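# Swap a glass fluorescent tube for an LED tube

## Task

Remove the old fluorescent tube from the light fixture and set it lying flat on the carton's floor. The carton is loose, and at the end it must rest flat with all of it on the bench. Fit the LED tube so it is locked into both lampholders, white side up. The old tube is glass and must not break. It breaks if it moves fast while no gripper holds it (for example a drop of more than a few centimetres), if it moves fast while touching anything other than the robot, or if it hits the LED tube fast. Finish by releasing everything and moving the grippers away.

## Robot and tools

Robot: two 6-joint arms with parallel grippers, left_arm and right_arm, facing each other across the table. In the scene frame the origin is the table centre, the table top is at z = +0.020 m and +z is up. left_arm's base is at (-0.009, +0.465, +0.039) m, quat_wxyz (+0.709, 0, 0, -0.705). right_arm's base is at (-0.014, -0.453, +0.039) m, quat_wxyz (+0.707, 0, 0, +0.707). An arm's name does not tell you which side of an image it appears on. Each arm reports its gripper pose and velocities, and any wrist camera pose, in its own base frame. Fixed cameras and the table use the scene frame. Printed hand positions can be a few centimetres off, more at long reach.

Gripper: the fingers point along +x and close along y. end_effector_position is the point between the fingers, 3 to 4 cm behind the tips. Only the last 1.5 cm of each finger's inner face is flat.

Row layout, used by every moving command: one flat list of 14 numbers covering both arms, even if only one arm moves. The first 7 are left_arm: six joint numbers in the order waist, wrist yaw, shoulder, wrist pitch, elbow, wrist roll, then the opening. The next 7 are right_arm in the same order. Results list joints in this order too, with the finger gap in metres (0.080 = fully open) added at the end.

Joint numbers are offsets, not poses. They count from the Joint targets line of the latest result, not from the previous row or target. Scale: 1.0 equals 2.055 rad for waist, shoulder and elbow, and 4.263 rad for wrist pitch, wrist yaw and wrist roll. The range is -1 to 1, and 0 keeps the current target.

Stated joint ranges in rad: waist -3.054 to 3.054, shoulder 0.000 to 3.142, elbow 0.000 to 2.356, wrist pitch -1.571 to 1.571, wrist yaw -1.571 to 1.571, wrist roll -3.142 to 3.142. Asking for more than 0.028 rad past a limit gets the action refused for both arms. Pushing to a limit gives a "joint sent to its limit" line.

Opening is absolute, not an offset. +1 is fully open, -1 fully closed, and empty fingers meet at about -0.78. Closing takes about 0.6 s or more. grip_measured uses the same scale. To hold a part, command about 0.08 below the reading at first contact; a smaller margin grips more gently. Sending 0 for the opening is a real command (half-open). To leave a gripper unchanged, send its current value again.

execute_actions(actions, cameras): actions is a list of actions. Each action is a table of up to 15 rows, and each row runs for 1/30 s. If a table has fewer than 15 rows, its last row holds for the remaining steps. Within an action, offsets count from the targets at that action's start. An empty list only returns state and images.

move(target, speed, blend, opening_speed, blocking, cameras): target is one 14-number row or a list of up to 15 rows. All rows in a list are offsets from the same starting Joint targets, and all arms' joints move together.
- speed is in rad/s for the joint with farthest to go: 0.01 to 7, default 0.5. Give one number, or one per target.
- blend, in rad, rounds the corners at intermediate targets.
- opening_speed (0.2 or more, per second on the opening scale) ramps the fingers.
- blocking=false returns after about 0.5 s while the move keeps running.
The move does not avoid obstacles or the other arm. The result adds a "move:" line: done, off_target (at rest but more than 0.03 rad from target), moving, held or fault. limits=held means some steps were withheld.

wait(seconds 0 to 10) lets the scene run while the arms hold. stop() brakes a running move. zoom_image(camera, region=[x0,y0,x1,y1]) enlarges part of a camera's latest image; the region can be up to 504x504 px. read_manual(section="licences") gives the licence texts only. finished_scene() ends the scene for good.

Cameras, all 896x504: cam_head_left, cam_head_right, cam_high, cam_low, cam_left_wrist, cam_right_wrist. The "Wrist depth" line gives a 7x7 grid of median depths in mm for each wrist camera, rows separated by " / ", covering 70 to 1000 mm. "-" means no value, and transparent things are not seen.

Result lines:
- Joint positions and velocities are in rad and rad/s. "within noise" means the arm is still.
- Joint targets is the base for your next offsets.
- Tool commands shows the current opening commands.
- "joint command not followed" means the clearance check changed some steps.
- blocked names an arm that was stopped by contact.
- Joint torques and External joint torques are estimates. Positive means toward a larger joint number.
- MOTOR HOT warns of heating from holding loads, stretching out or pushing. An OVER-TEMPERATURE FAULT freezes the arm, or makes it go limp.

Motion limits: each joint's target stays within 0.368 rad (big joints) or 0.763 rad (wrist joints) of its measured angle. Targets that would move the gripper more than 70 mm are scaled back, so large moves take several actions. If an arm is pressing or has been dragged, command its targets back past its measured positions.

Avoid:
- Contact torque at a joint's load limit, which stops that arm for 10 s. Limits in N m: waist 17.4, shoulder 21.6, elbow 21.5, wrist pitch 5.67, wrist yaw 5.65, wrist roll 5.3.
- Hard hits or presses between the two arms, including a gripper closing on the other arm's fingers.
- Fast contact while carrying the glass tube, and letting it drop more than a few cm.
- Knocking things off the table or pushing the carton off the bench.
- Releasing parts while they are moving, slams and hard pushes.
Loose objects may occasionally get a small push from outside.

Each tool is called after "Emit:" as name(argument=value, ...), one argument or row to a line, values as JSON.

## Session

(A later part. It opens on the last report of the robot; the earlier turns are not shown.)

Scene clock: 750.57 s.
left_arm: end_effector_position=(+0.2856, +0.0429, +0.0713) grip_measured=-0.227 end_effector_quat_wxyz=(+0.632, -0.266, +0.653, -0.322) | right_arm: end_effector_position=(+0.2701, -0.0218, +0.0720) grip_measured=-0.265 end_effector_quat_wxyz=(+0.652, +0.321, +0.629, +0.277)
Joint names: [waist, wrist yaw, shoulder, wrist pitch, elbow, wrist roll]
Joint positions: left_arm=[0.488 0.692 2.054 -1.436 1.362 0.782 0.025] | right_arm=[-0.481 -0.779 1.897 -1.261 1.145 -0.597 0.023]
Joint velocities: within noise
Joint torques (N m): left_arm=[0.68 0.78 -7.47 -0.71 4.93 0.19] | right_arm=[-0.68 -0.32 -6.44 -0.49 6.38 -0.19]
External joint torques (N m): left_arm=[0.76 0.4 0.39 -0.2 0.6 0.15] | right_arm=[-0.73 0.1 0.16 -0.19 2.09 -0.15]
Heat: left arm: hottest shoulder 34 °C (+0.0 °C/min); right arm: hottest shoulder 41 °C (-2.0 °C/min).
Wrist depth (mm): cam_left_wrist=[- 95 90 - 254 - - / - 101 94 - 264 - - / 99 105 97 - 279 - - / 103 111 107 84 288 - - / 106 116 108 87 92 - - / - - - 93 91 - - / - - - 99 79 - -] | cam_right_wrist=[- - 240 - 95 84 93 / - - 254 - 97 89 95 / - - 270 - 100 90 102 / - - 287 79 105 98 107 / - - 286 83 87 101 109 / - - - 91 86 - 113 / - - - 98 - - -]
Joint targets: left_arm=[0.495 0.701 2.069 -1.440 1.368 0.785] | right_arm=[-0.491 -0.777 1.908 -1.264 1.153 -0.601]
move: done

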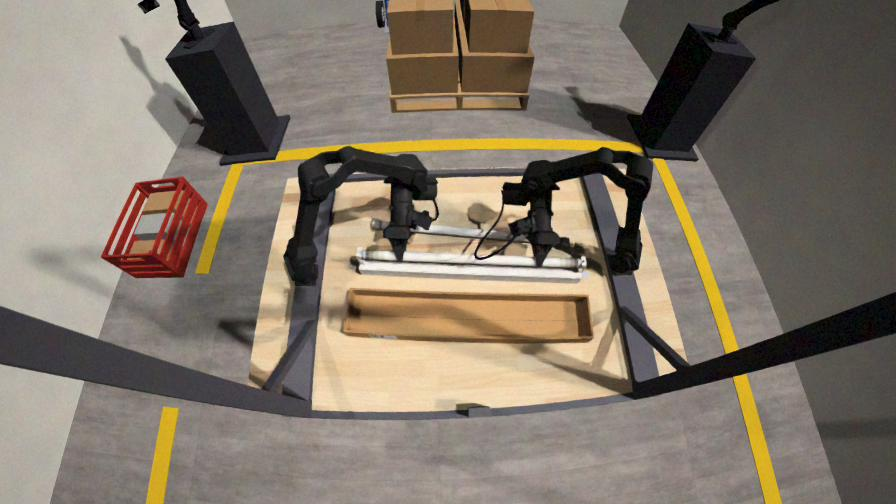

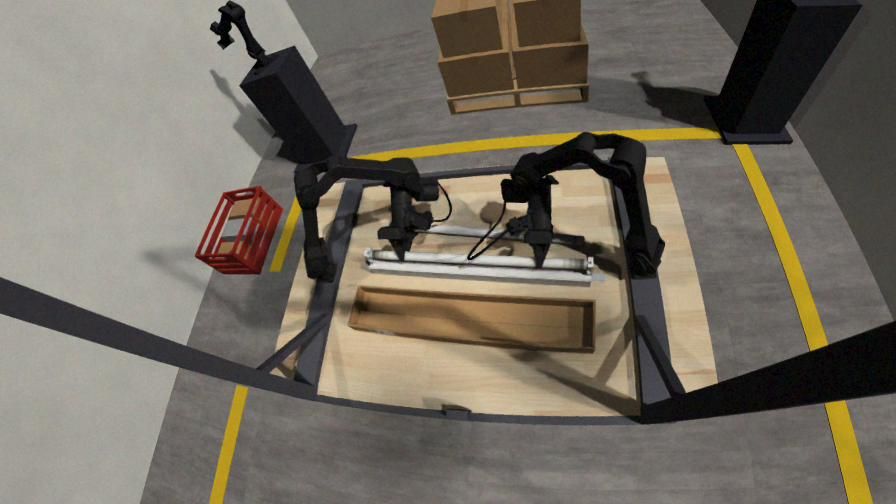

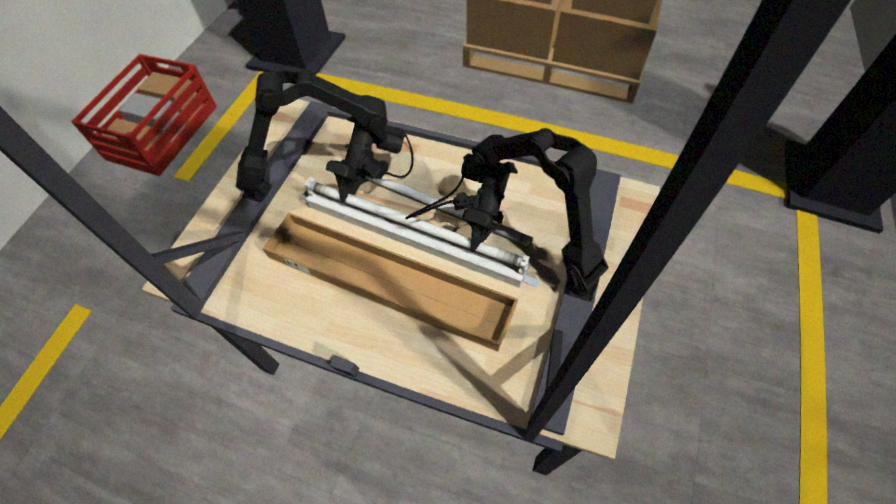

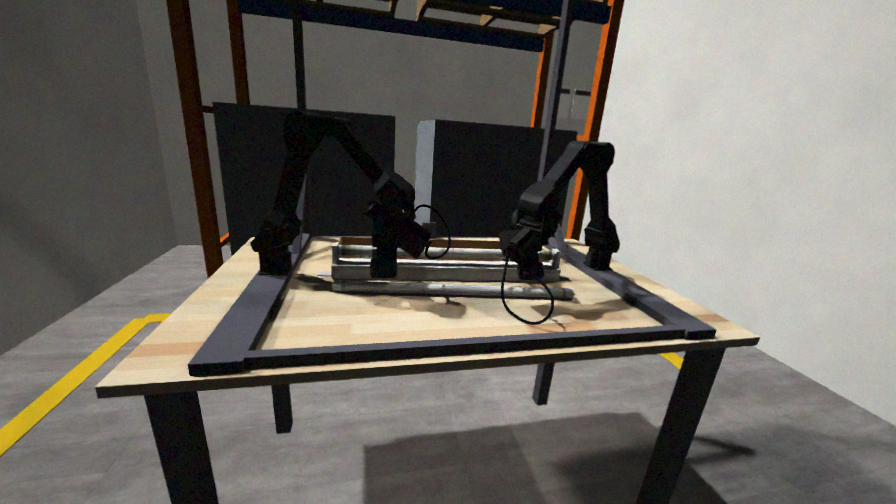

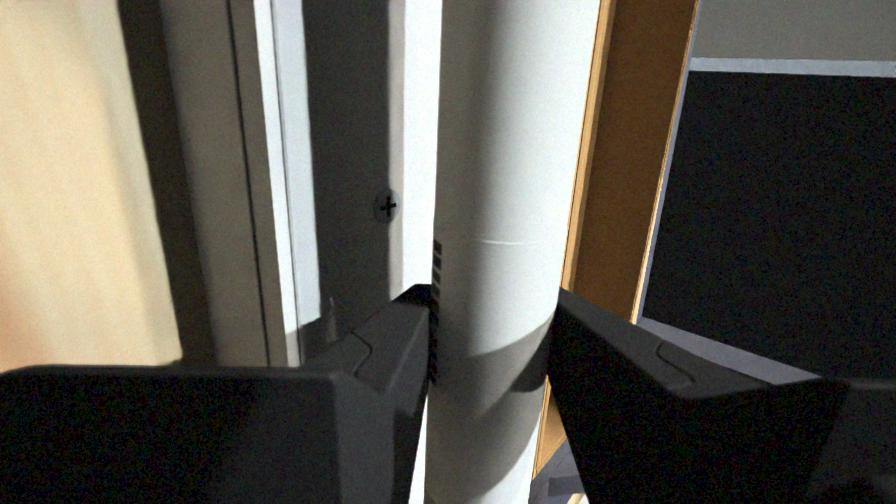

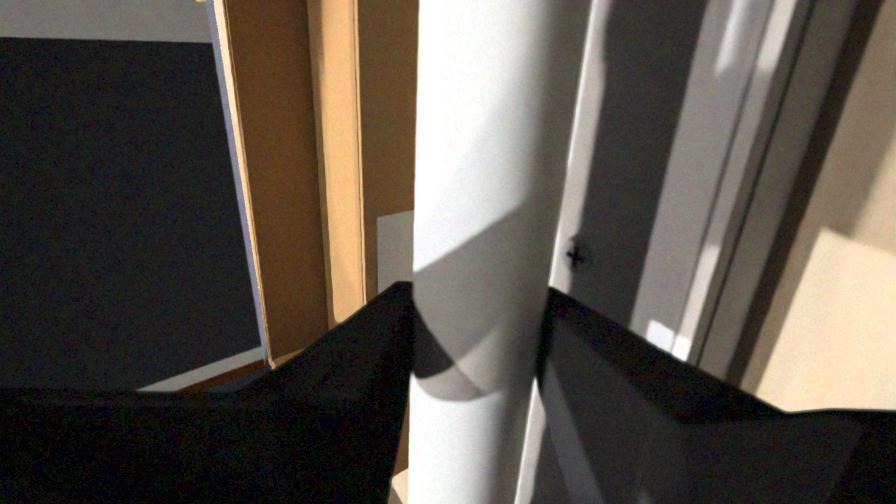

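Emit:
move(
  target=[0,0,-0.0219,-0.0249,0.0297,0,-0.36,0,0,-0.0247,-0.0269,0.0310,0,-0.36],
  speed=0.1,
)

Scene clock: 784.67 s.
left_arm: end_effector_position=(+0.2852, +0.0430, +0.0938) grip_measured=-0.227 end_effector_quat_wxyz=(+0.623, -0.273, +0.657, -0.325) | right_arm: end_effector_position=(+0.2699, -0.0240, +0.0963) grip_measured=-0.265 end_effector_quat_wxyz=(+0.646, +0.326, +0.632, +0.277)
Joint names: [waist, wrist yaw, shoulder, wrist pitch, elbow, wrist roll]
Joint positions: left_arm=[0.489 0.693 2.037 -1.541 1.422 0.788 0.025] | right_arm=[-0.489 -0.779 1.87 -1.375 1.209 -0.606 0.023]
Joint velocities: within noise
Joint torques (N m): left_arm=[0.62 0.77 -11.13 -0.82 5.1 -0.06] | right_arm=[-0.14 -0.31 -9.1 -0.68 6.48 0.1]
External joint torques (N m): left_arm=[0.61 0.41 -3.22 -0.24 0.67 -0.1] | right_arm=[-0.16 0.1 -2.55 -0.34 2.05 0.14]
Heat: left arm: hottest shoulder 36 °C (+2.0 °C/min); right arm: hottest shoulder 39 °C (-4.0 °C/min).
Wrist depth (mm): cam_left_wrist=[107 95 116 - 257 - - / 112 102 117 - 267 - - / 117 109 118 - 287 - - / 120 125 129 84 302 - - / 125 131 126 87 91 - - / - - - 94 91 - - / - - - 100 79 - -] | cam_right_wrist=[- - 253 - 122 109 108 / - - 269 - 125 108 111 / - - 286 - 127 110 120 / - - 309 79 135 117 125 / - - - 83 87 126 128 / - - - 89 86 - 134 / - - - 97 - - -]
Joint targets: left_arm=[0.495 0.701 2.025 -1.547 1.429 0.785] | right_arm=[-0.491 -0.777 1.857 -1.379 1.217 -0.602]
move: done

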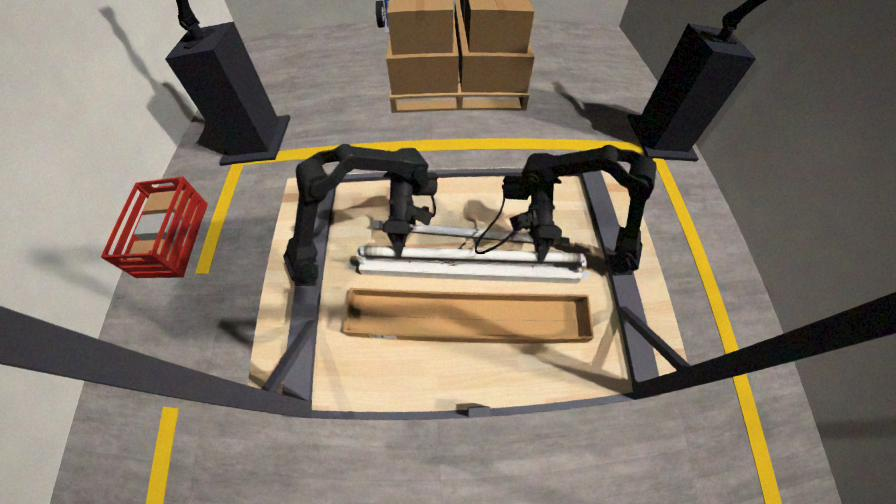

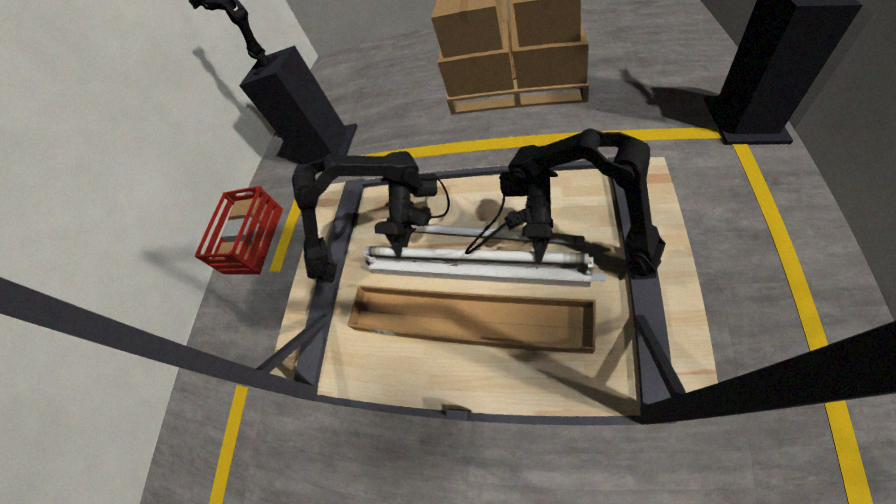

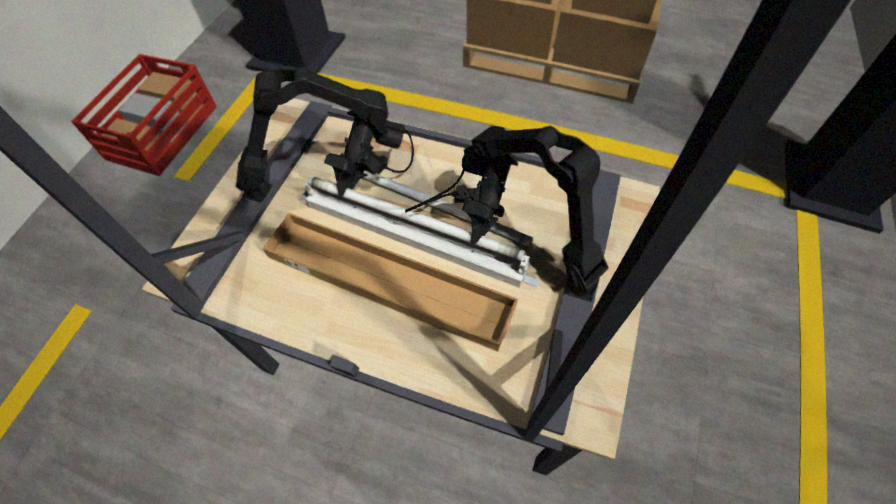

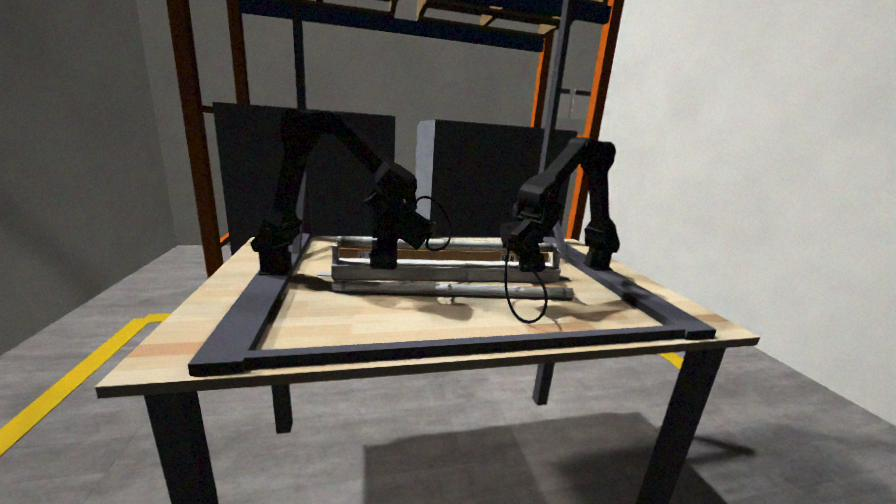

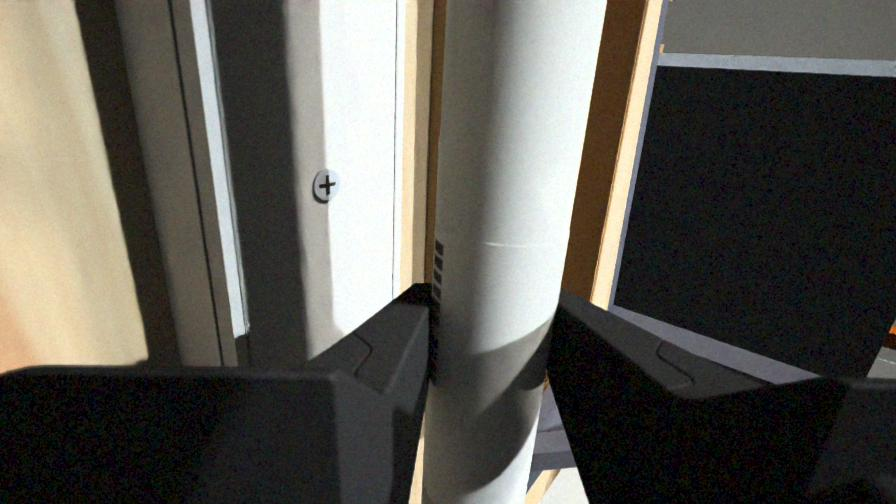

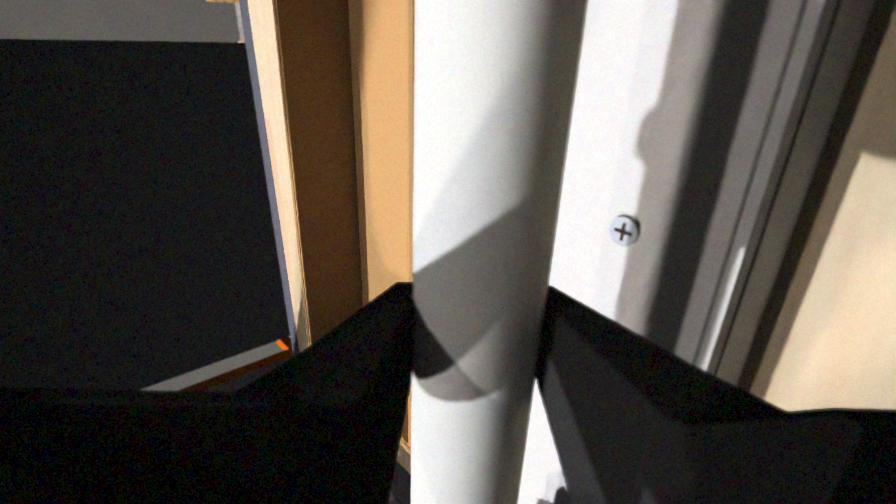

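Emit:
zoom_image(
  camera="cam_head_left",
  region=[340, 230, 410, 290],
)

Emit:
zoom_image(
  camera="cam_head_right",
  region=[550, 230, 620, 290],
)

Emit:
zoom_image(
  camera="cam_low",
  region=[310, 225, 590, 315],
)

Scaled by 7.200 from the camera's 896x504 image, which has a finer 1280x720 frame.

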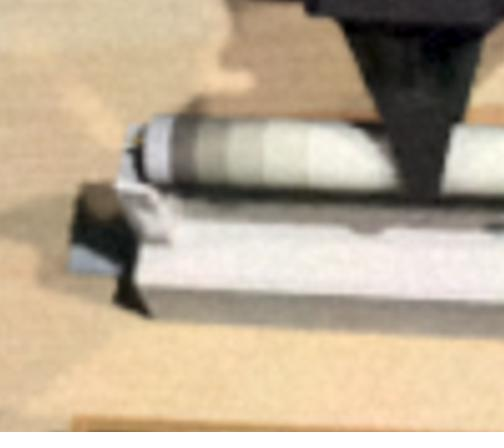

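Scaled by 7.200 from the camera's 896x504 image, which has a finer 1280x720 frame.

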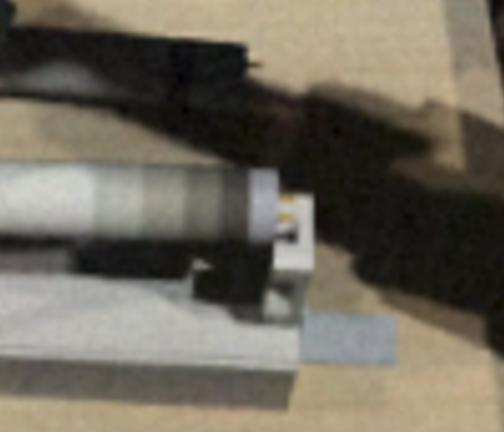

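Scaled by 1.800 from the camera's 896x504 image, which has a finer 1280x720 frame.

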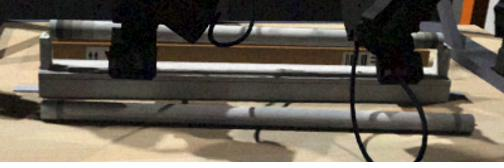

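Emit:
move(
  target=[
    [-0.0619,-0.0545,-0.1102,0.0305,-0.0129,-0.0666,-0.36,0.0751,0.0640,-0.0966,0.0162,0.0158,0.0709,-0.36],
    [-0.1577,-0.0851,-0.1720,0.0566,-0.0539,-0.1229,-0.36,0.1847,0.1004,-0.1344,0.0344,0.0058,0.1321,-0.36],
    [-0.2671,-0.1235,-0.2001,0.0682,-0.0650,-0.1791,-0.36,0.2995,0.1422,-0.1324,0.0368,0.0263,0.1887,-0.36],
    [-0.3598,-0.1443,-0.1954,0.0707,-0.0564,-0.2240,-0.36,0.3883,0.1633,-0.1036,0.0338,0.0602,0.2311,-0.36],
    [-0.4472,-0.1644,-0.1680,0.0654,-0.0252,-0.2660,-0.36,0.4661,0.1823,-0.0546,0.0224,0.1170,0.2683,-0.36],
  ],
  speed=0.3,
  blend=0.03,
)

Scene clock: 915.43 s.
left_arm: end_effector_position=(+0.2727, -0.1226, +0.1327) grip_measured=-0.227 end_effector_quat_wxyz=(+0.708, +0.026, +0.705, -0.029) | right_arm: end_effector_position=(+0.2829, +0.1407, +0.1339) grip_measured=-0.265 end_effector_quat_wxyz=(+0.707, +0.030, +0.706, -0.027)
Joint names: [waist, wrist yaw, shoulder, wrist pitch, elbow, wrist roll]
Joint positions: left_arm=[-0.421 0.003 1.669 -1.264 1.368 -0.343 0.025] | right_arm=[0.46 -0.002 1.735 -1.28 1.448 0.541 0.023]
Joint velocities: within noise
Joint torques (N m): left_arm=[-0.36 -0.1 -6.47 0.06 6.62 -0.21] | right_arm=[0.49 0.17 -6.49 -0.01 7.85 0.03]
External joint torques (N m): left_arm=[-0.33 -0.07 -0.02 -0.27 0.97 -0.21] | right_arm=[0.5 0.15 0.22 -0.35 2.32 0.03]
Heat: left arm: hottest shoulder 46 °C (+2.0 °C/min); right arm: hottest shoulder 46 °C (+0.0 °C/min).
Wrist depth (mm): cam_left_wrist=[153 184 181 - 183 188 192 / 161 194 193 - 173 202 203 / 171 196 205 - 190 214 214 / 183 199 218 82 176 229 228 / 195 201 232 87 92 242 245 / - - - 94 90 - - / - - - 100 79 - -] | cam_right_wrist=[183 184 175 - 177 185 158 / 194 194 186 - 176 196 165 / 205 206 195 - 166 206 173 / 218 220 212 79 189 216 185 / 233 234 177 83 86 213 200 / 247 - - 90 86 - 247 / - - - 98 - - -]
Joint targets: left_arm=[-0.424 0.000 1.679 -1.268 1.377 -0.349] | right_arm=[0.467 0.000 1.745 -1.284 1.458 0.542]
move: done

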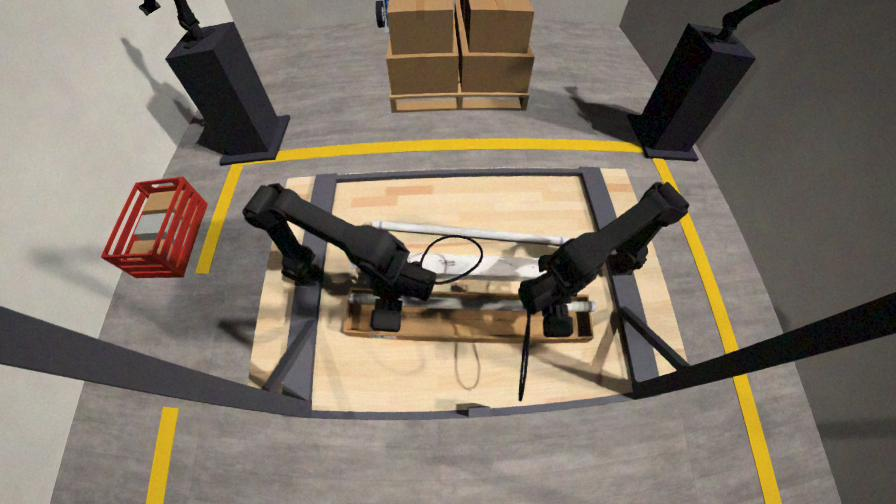

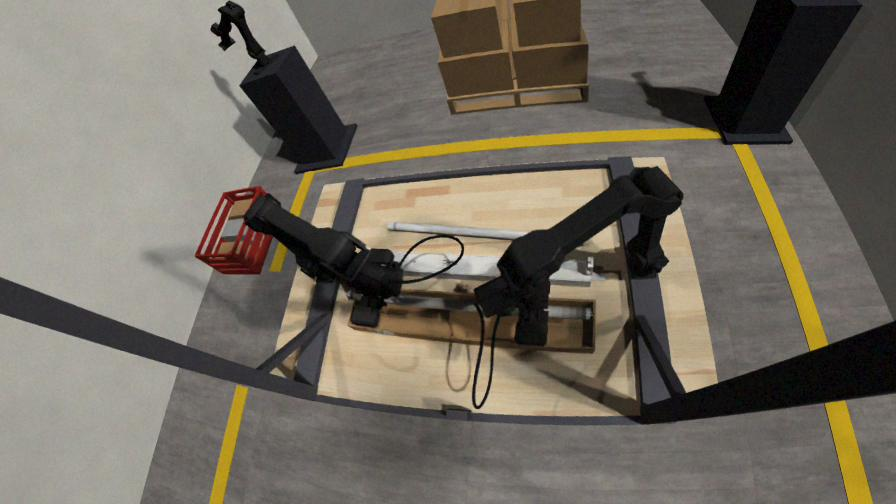

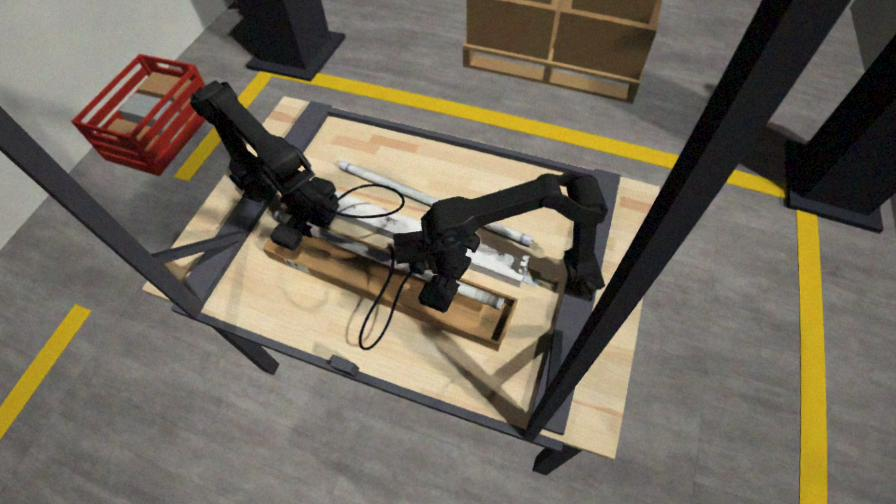

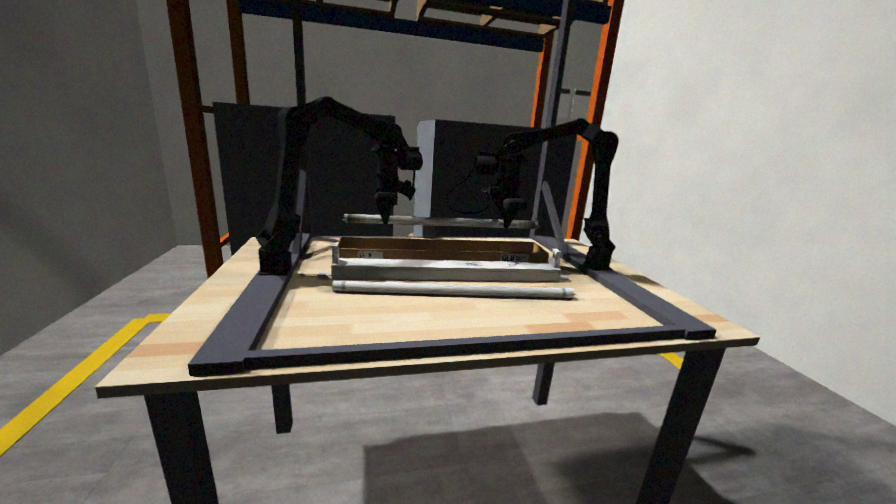

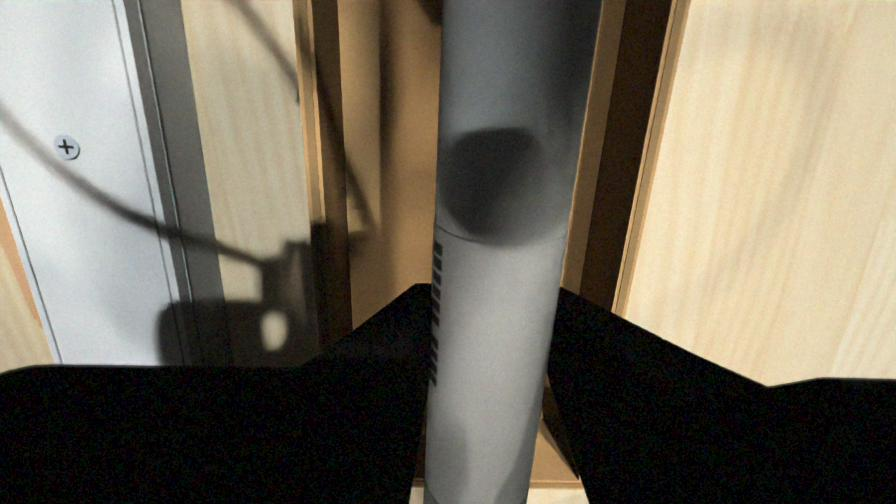

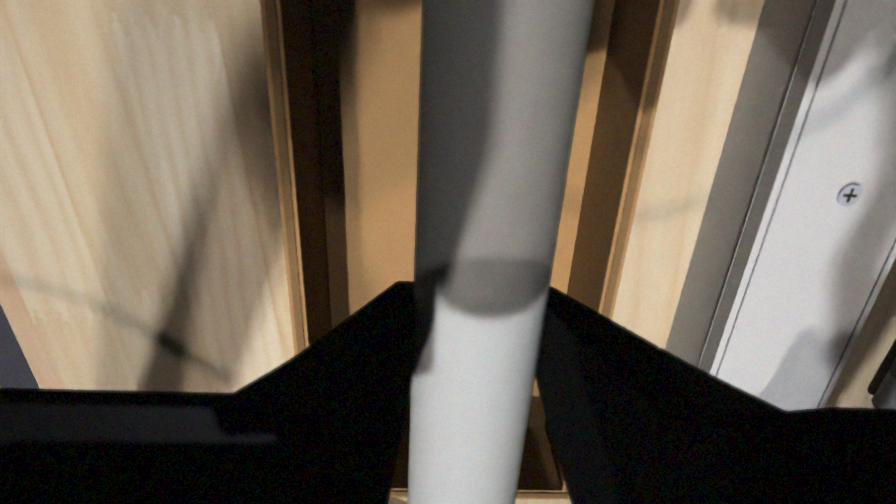

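Emit:
zoom_image(
  camera="cam_head_left",
  region=[335, 280, 455, 350],
)

Emit:
zoom_image(
  camera="cam_head_left",
  region=[520, 280, 620, 350],
)

Emit:
zoom_image(
  camera="cam_head_right",
  region=[520, 280, 620, 360],
)

Emit:
zoom_image(
  camera="cam_left_wrist",
  region=[380, 360, 620, 504],
)

Emit:
zoom_image(
  camera="cam_right_wrist",
  region=[360, 360, 600, 504],
)

Scaled by 4.200 from the camera's 896x504 image, which has a finer 1280x720 frame.

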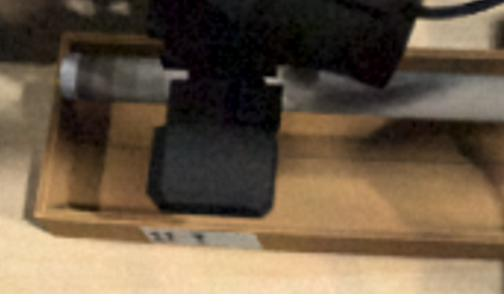

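Scaled by 5.040 from the camera's 896x504 image, which has a finer 1280x720 frame.

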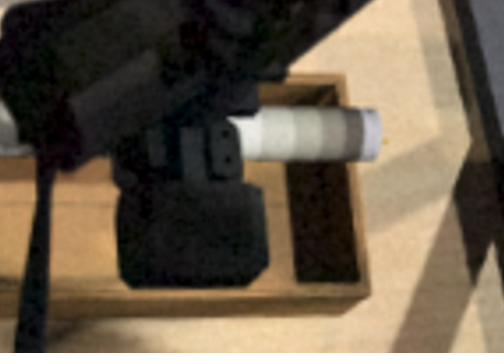

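Scaled by 5.040 from the camera's 896x504 image, which has a finer 1280x720 frame.

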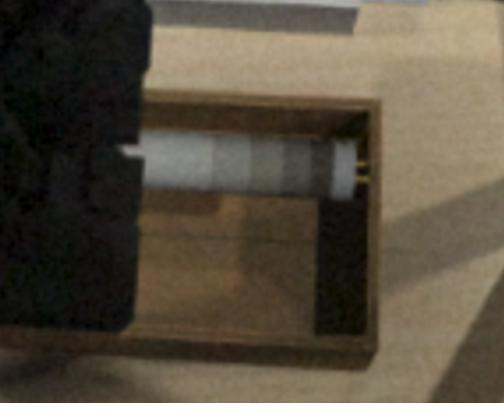

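Scaled by 2.100 from the camera's 896x504 image, which has a finer 1280x720 frame.

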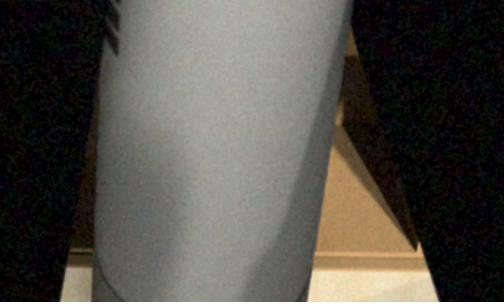

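Scaled by 2.100 from the camera's 896x504 image, which has a finer 1280x720 frame.

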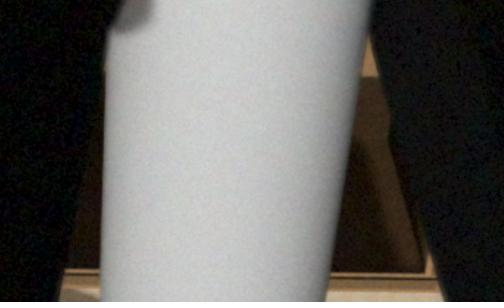

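Emit:
move(
  target=[
    [-0.0086,0,-0.0044,0.0002,-0.0052,-0.0042,-0.36,-0.0009,0,0.0087,-0.0007,0.0102,-0.0004,-0.36],
    [-0.0086,0,0.0156,0.0558,-0.1005,-0.0042,-0.36,-0.0009,0,0.0264,0.0540,-0.0856,-0.0004,-0.36],
  ],
  speed=0.15,
)

Emit:
zoom_image(
  camera="cam_head_left",
  region=[520, 280, 620, 350],
)

Emit:
zoom_image(
  camera="cam_head_left",
  region=[335, 280, 435, 350],
)

Emit:
zoom_image(
  camera="cam_head_right",
  region=[520, 280, 620, 360],
)

Scene clock: 988.33 s.
left_arm: end_effector_position=(+0.2697, -0.1276, +0.0759) grip_measured=-0.227 end_effector_quat_wxyz=(+0.709, +0.026, +0.704, -0.030) | right_arm: end_effector_position=(+0.2887, +0.1451, +0.0771) grip_measured=-0.265 end_effector_quat_wxyz=(+0.709, +0.029, +0.704, -0.024)
Joint names: [waist, wrist yaw, shoulder, wrist pitch, elbow, wrist roll]
Joint positions: left_arm=[-0.441 0.003 1.702 -1.036 1.176 -0.363 0.025] | right_arm=[0.464 -0.003 1.791 -1.057 1.286 0.541 0.023]
Joint velocities: within noise
Joint torques (N m): left_arm=[-0.1 -0.1 -6.63 0.7 4.87 -0.14] | right_arm=[0.19 0.18 -6.92 0.54 6 -0.04]
External joint torques (N m): left_arm=[-0.04 -0.08 -0.1 0.35 -0.64 -0.14] | right_arm=[0.26 0.14 0.07 0.2 0.61 -0.04]
Heat: left arm: hottest shoulder 39 °C (-5.1 °C/min); right arm: hottest shoulder 41 °C (-3.0 °C/min).
Wrist depth (mm): cam_left_wrist=[136 133 132 - - 126 141 / 141 142 139 - 139 116 147 / 149 148 145 144 147 124 157 / 144 160 157 84 156 143 167 / 152 172 141 87 92 175 178 / - - - 93 90 - - / - - - 100 79 - -] | cam_right_wrist=[132 95 128 - 129 125 133 / 140 137 133 - 137 132 141 / 148 145 142 - 145 123 148 / 157 156 151 79 153 140 159 / 168 167 138 84 86 139 152 / - - - 90 86 - 157 / - - - 97 - - -]
Joint targets: left_arm=[-0.441 0.000 1.711 -1.030 1.170 -0.367] | right_arm=[0.465 0.000 1.799 -1.053 1.282 0.540]
move: done

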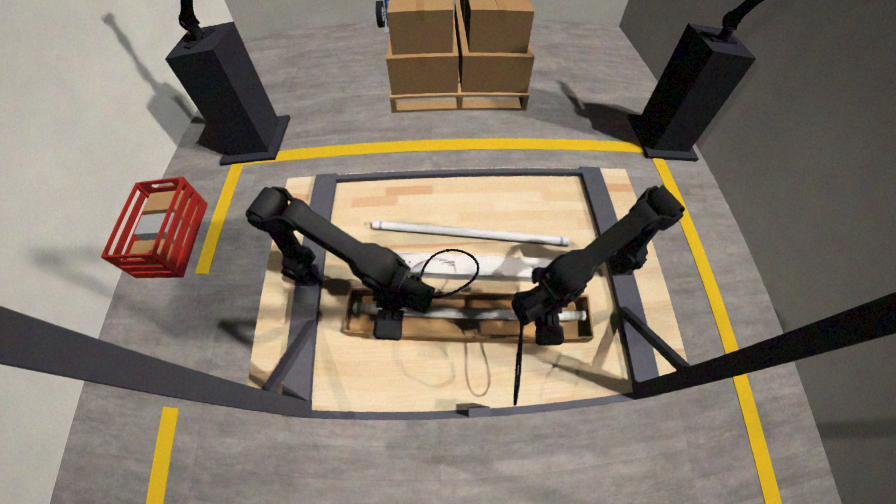

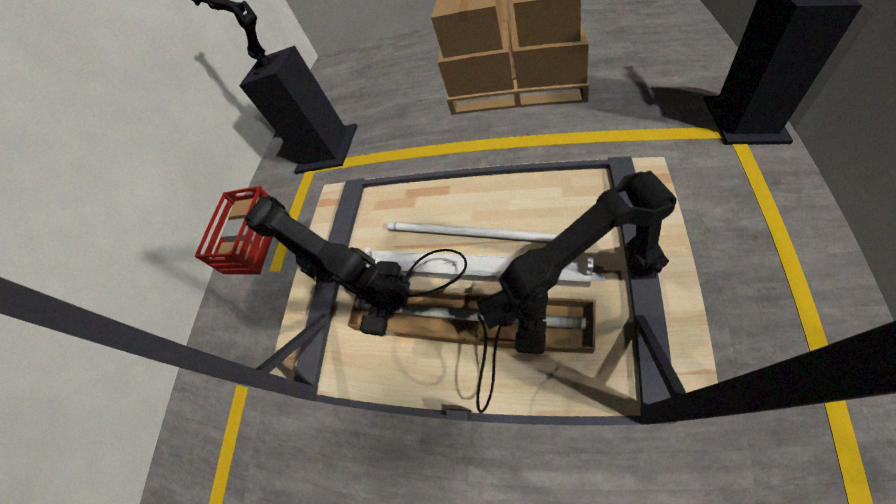

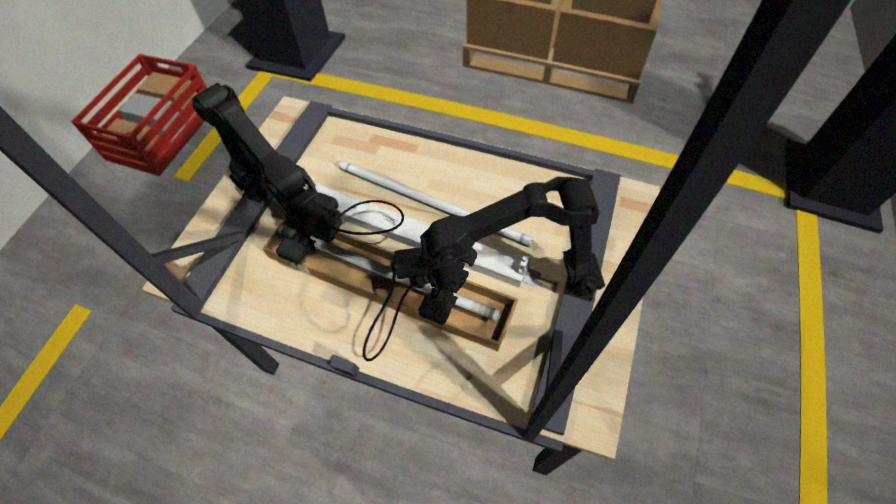

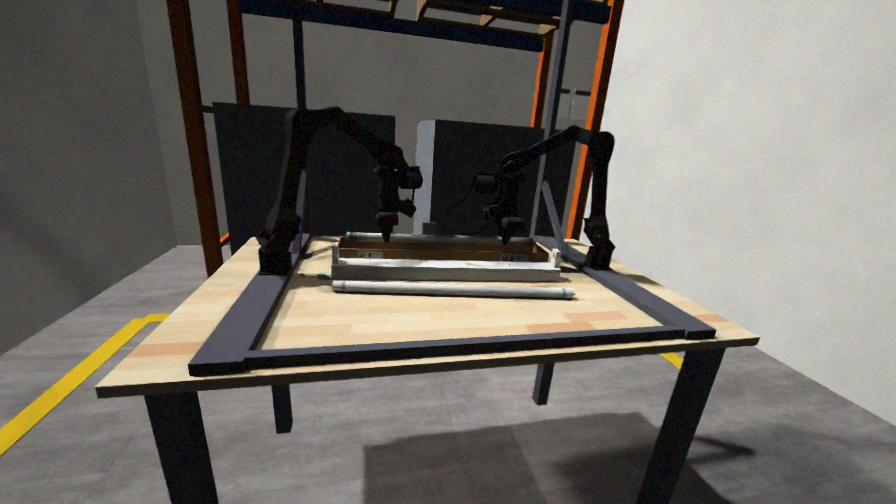

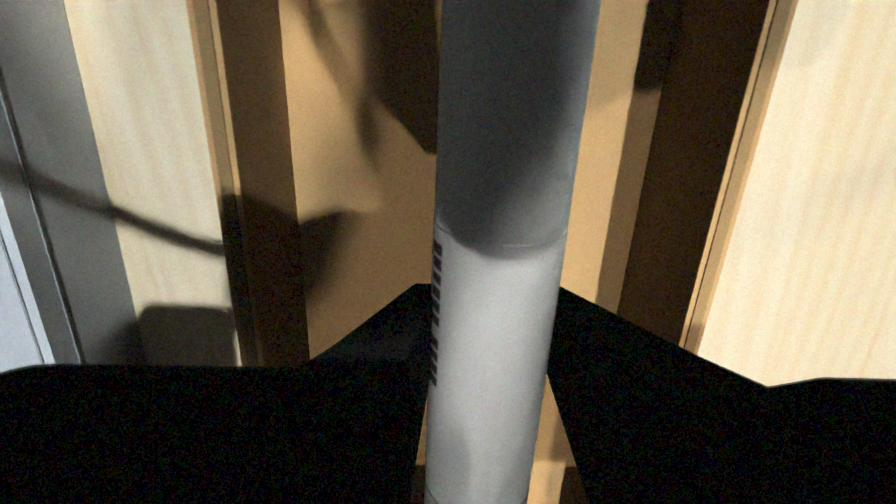

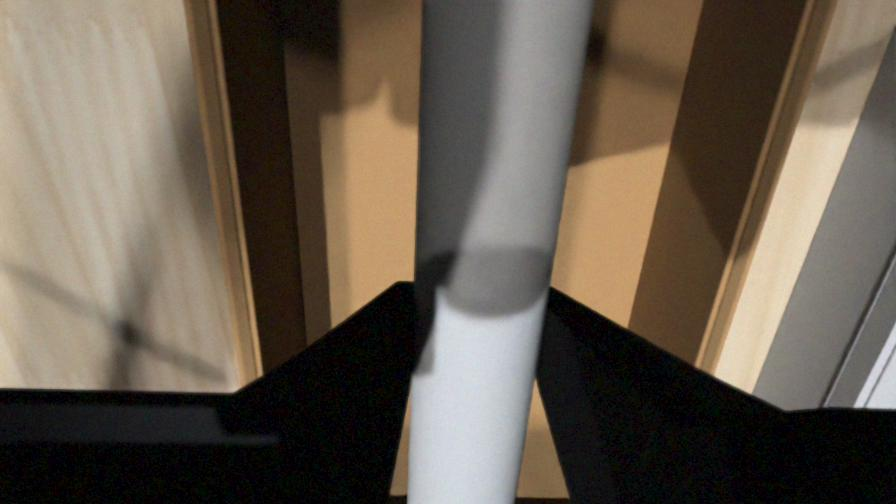

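Scaled by 5.040 from the camera's 896x504 image, which has a finer 1280x720 frame.

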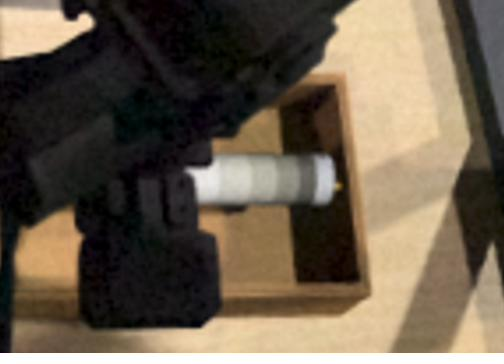

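Scaled by 5.040 from the camera's 896x504 image, which has a finer 1280x720 frame.

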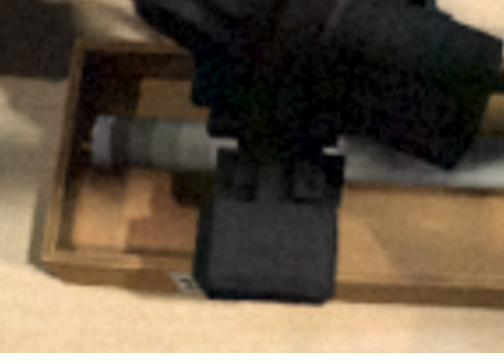

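Scaled by 5.040 from the camera's 896x504 image, which has a finer 1280x720 frame.

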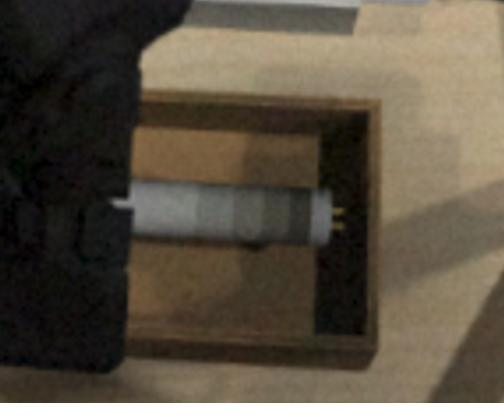

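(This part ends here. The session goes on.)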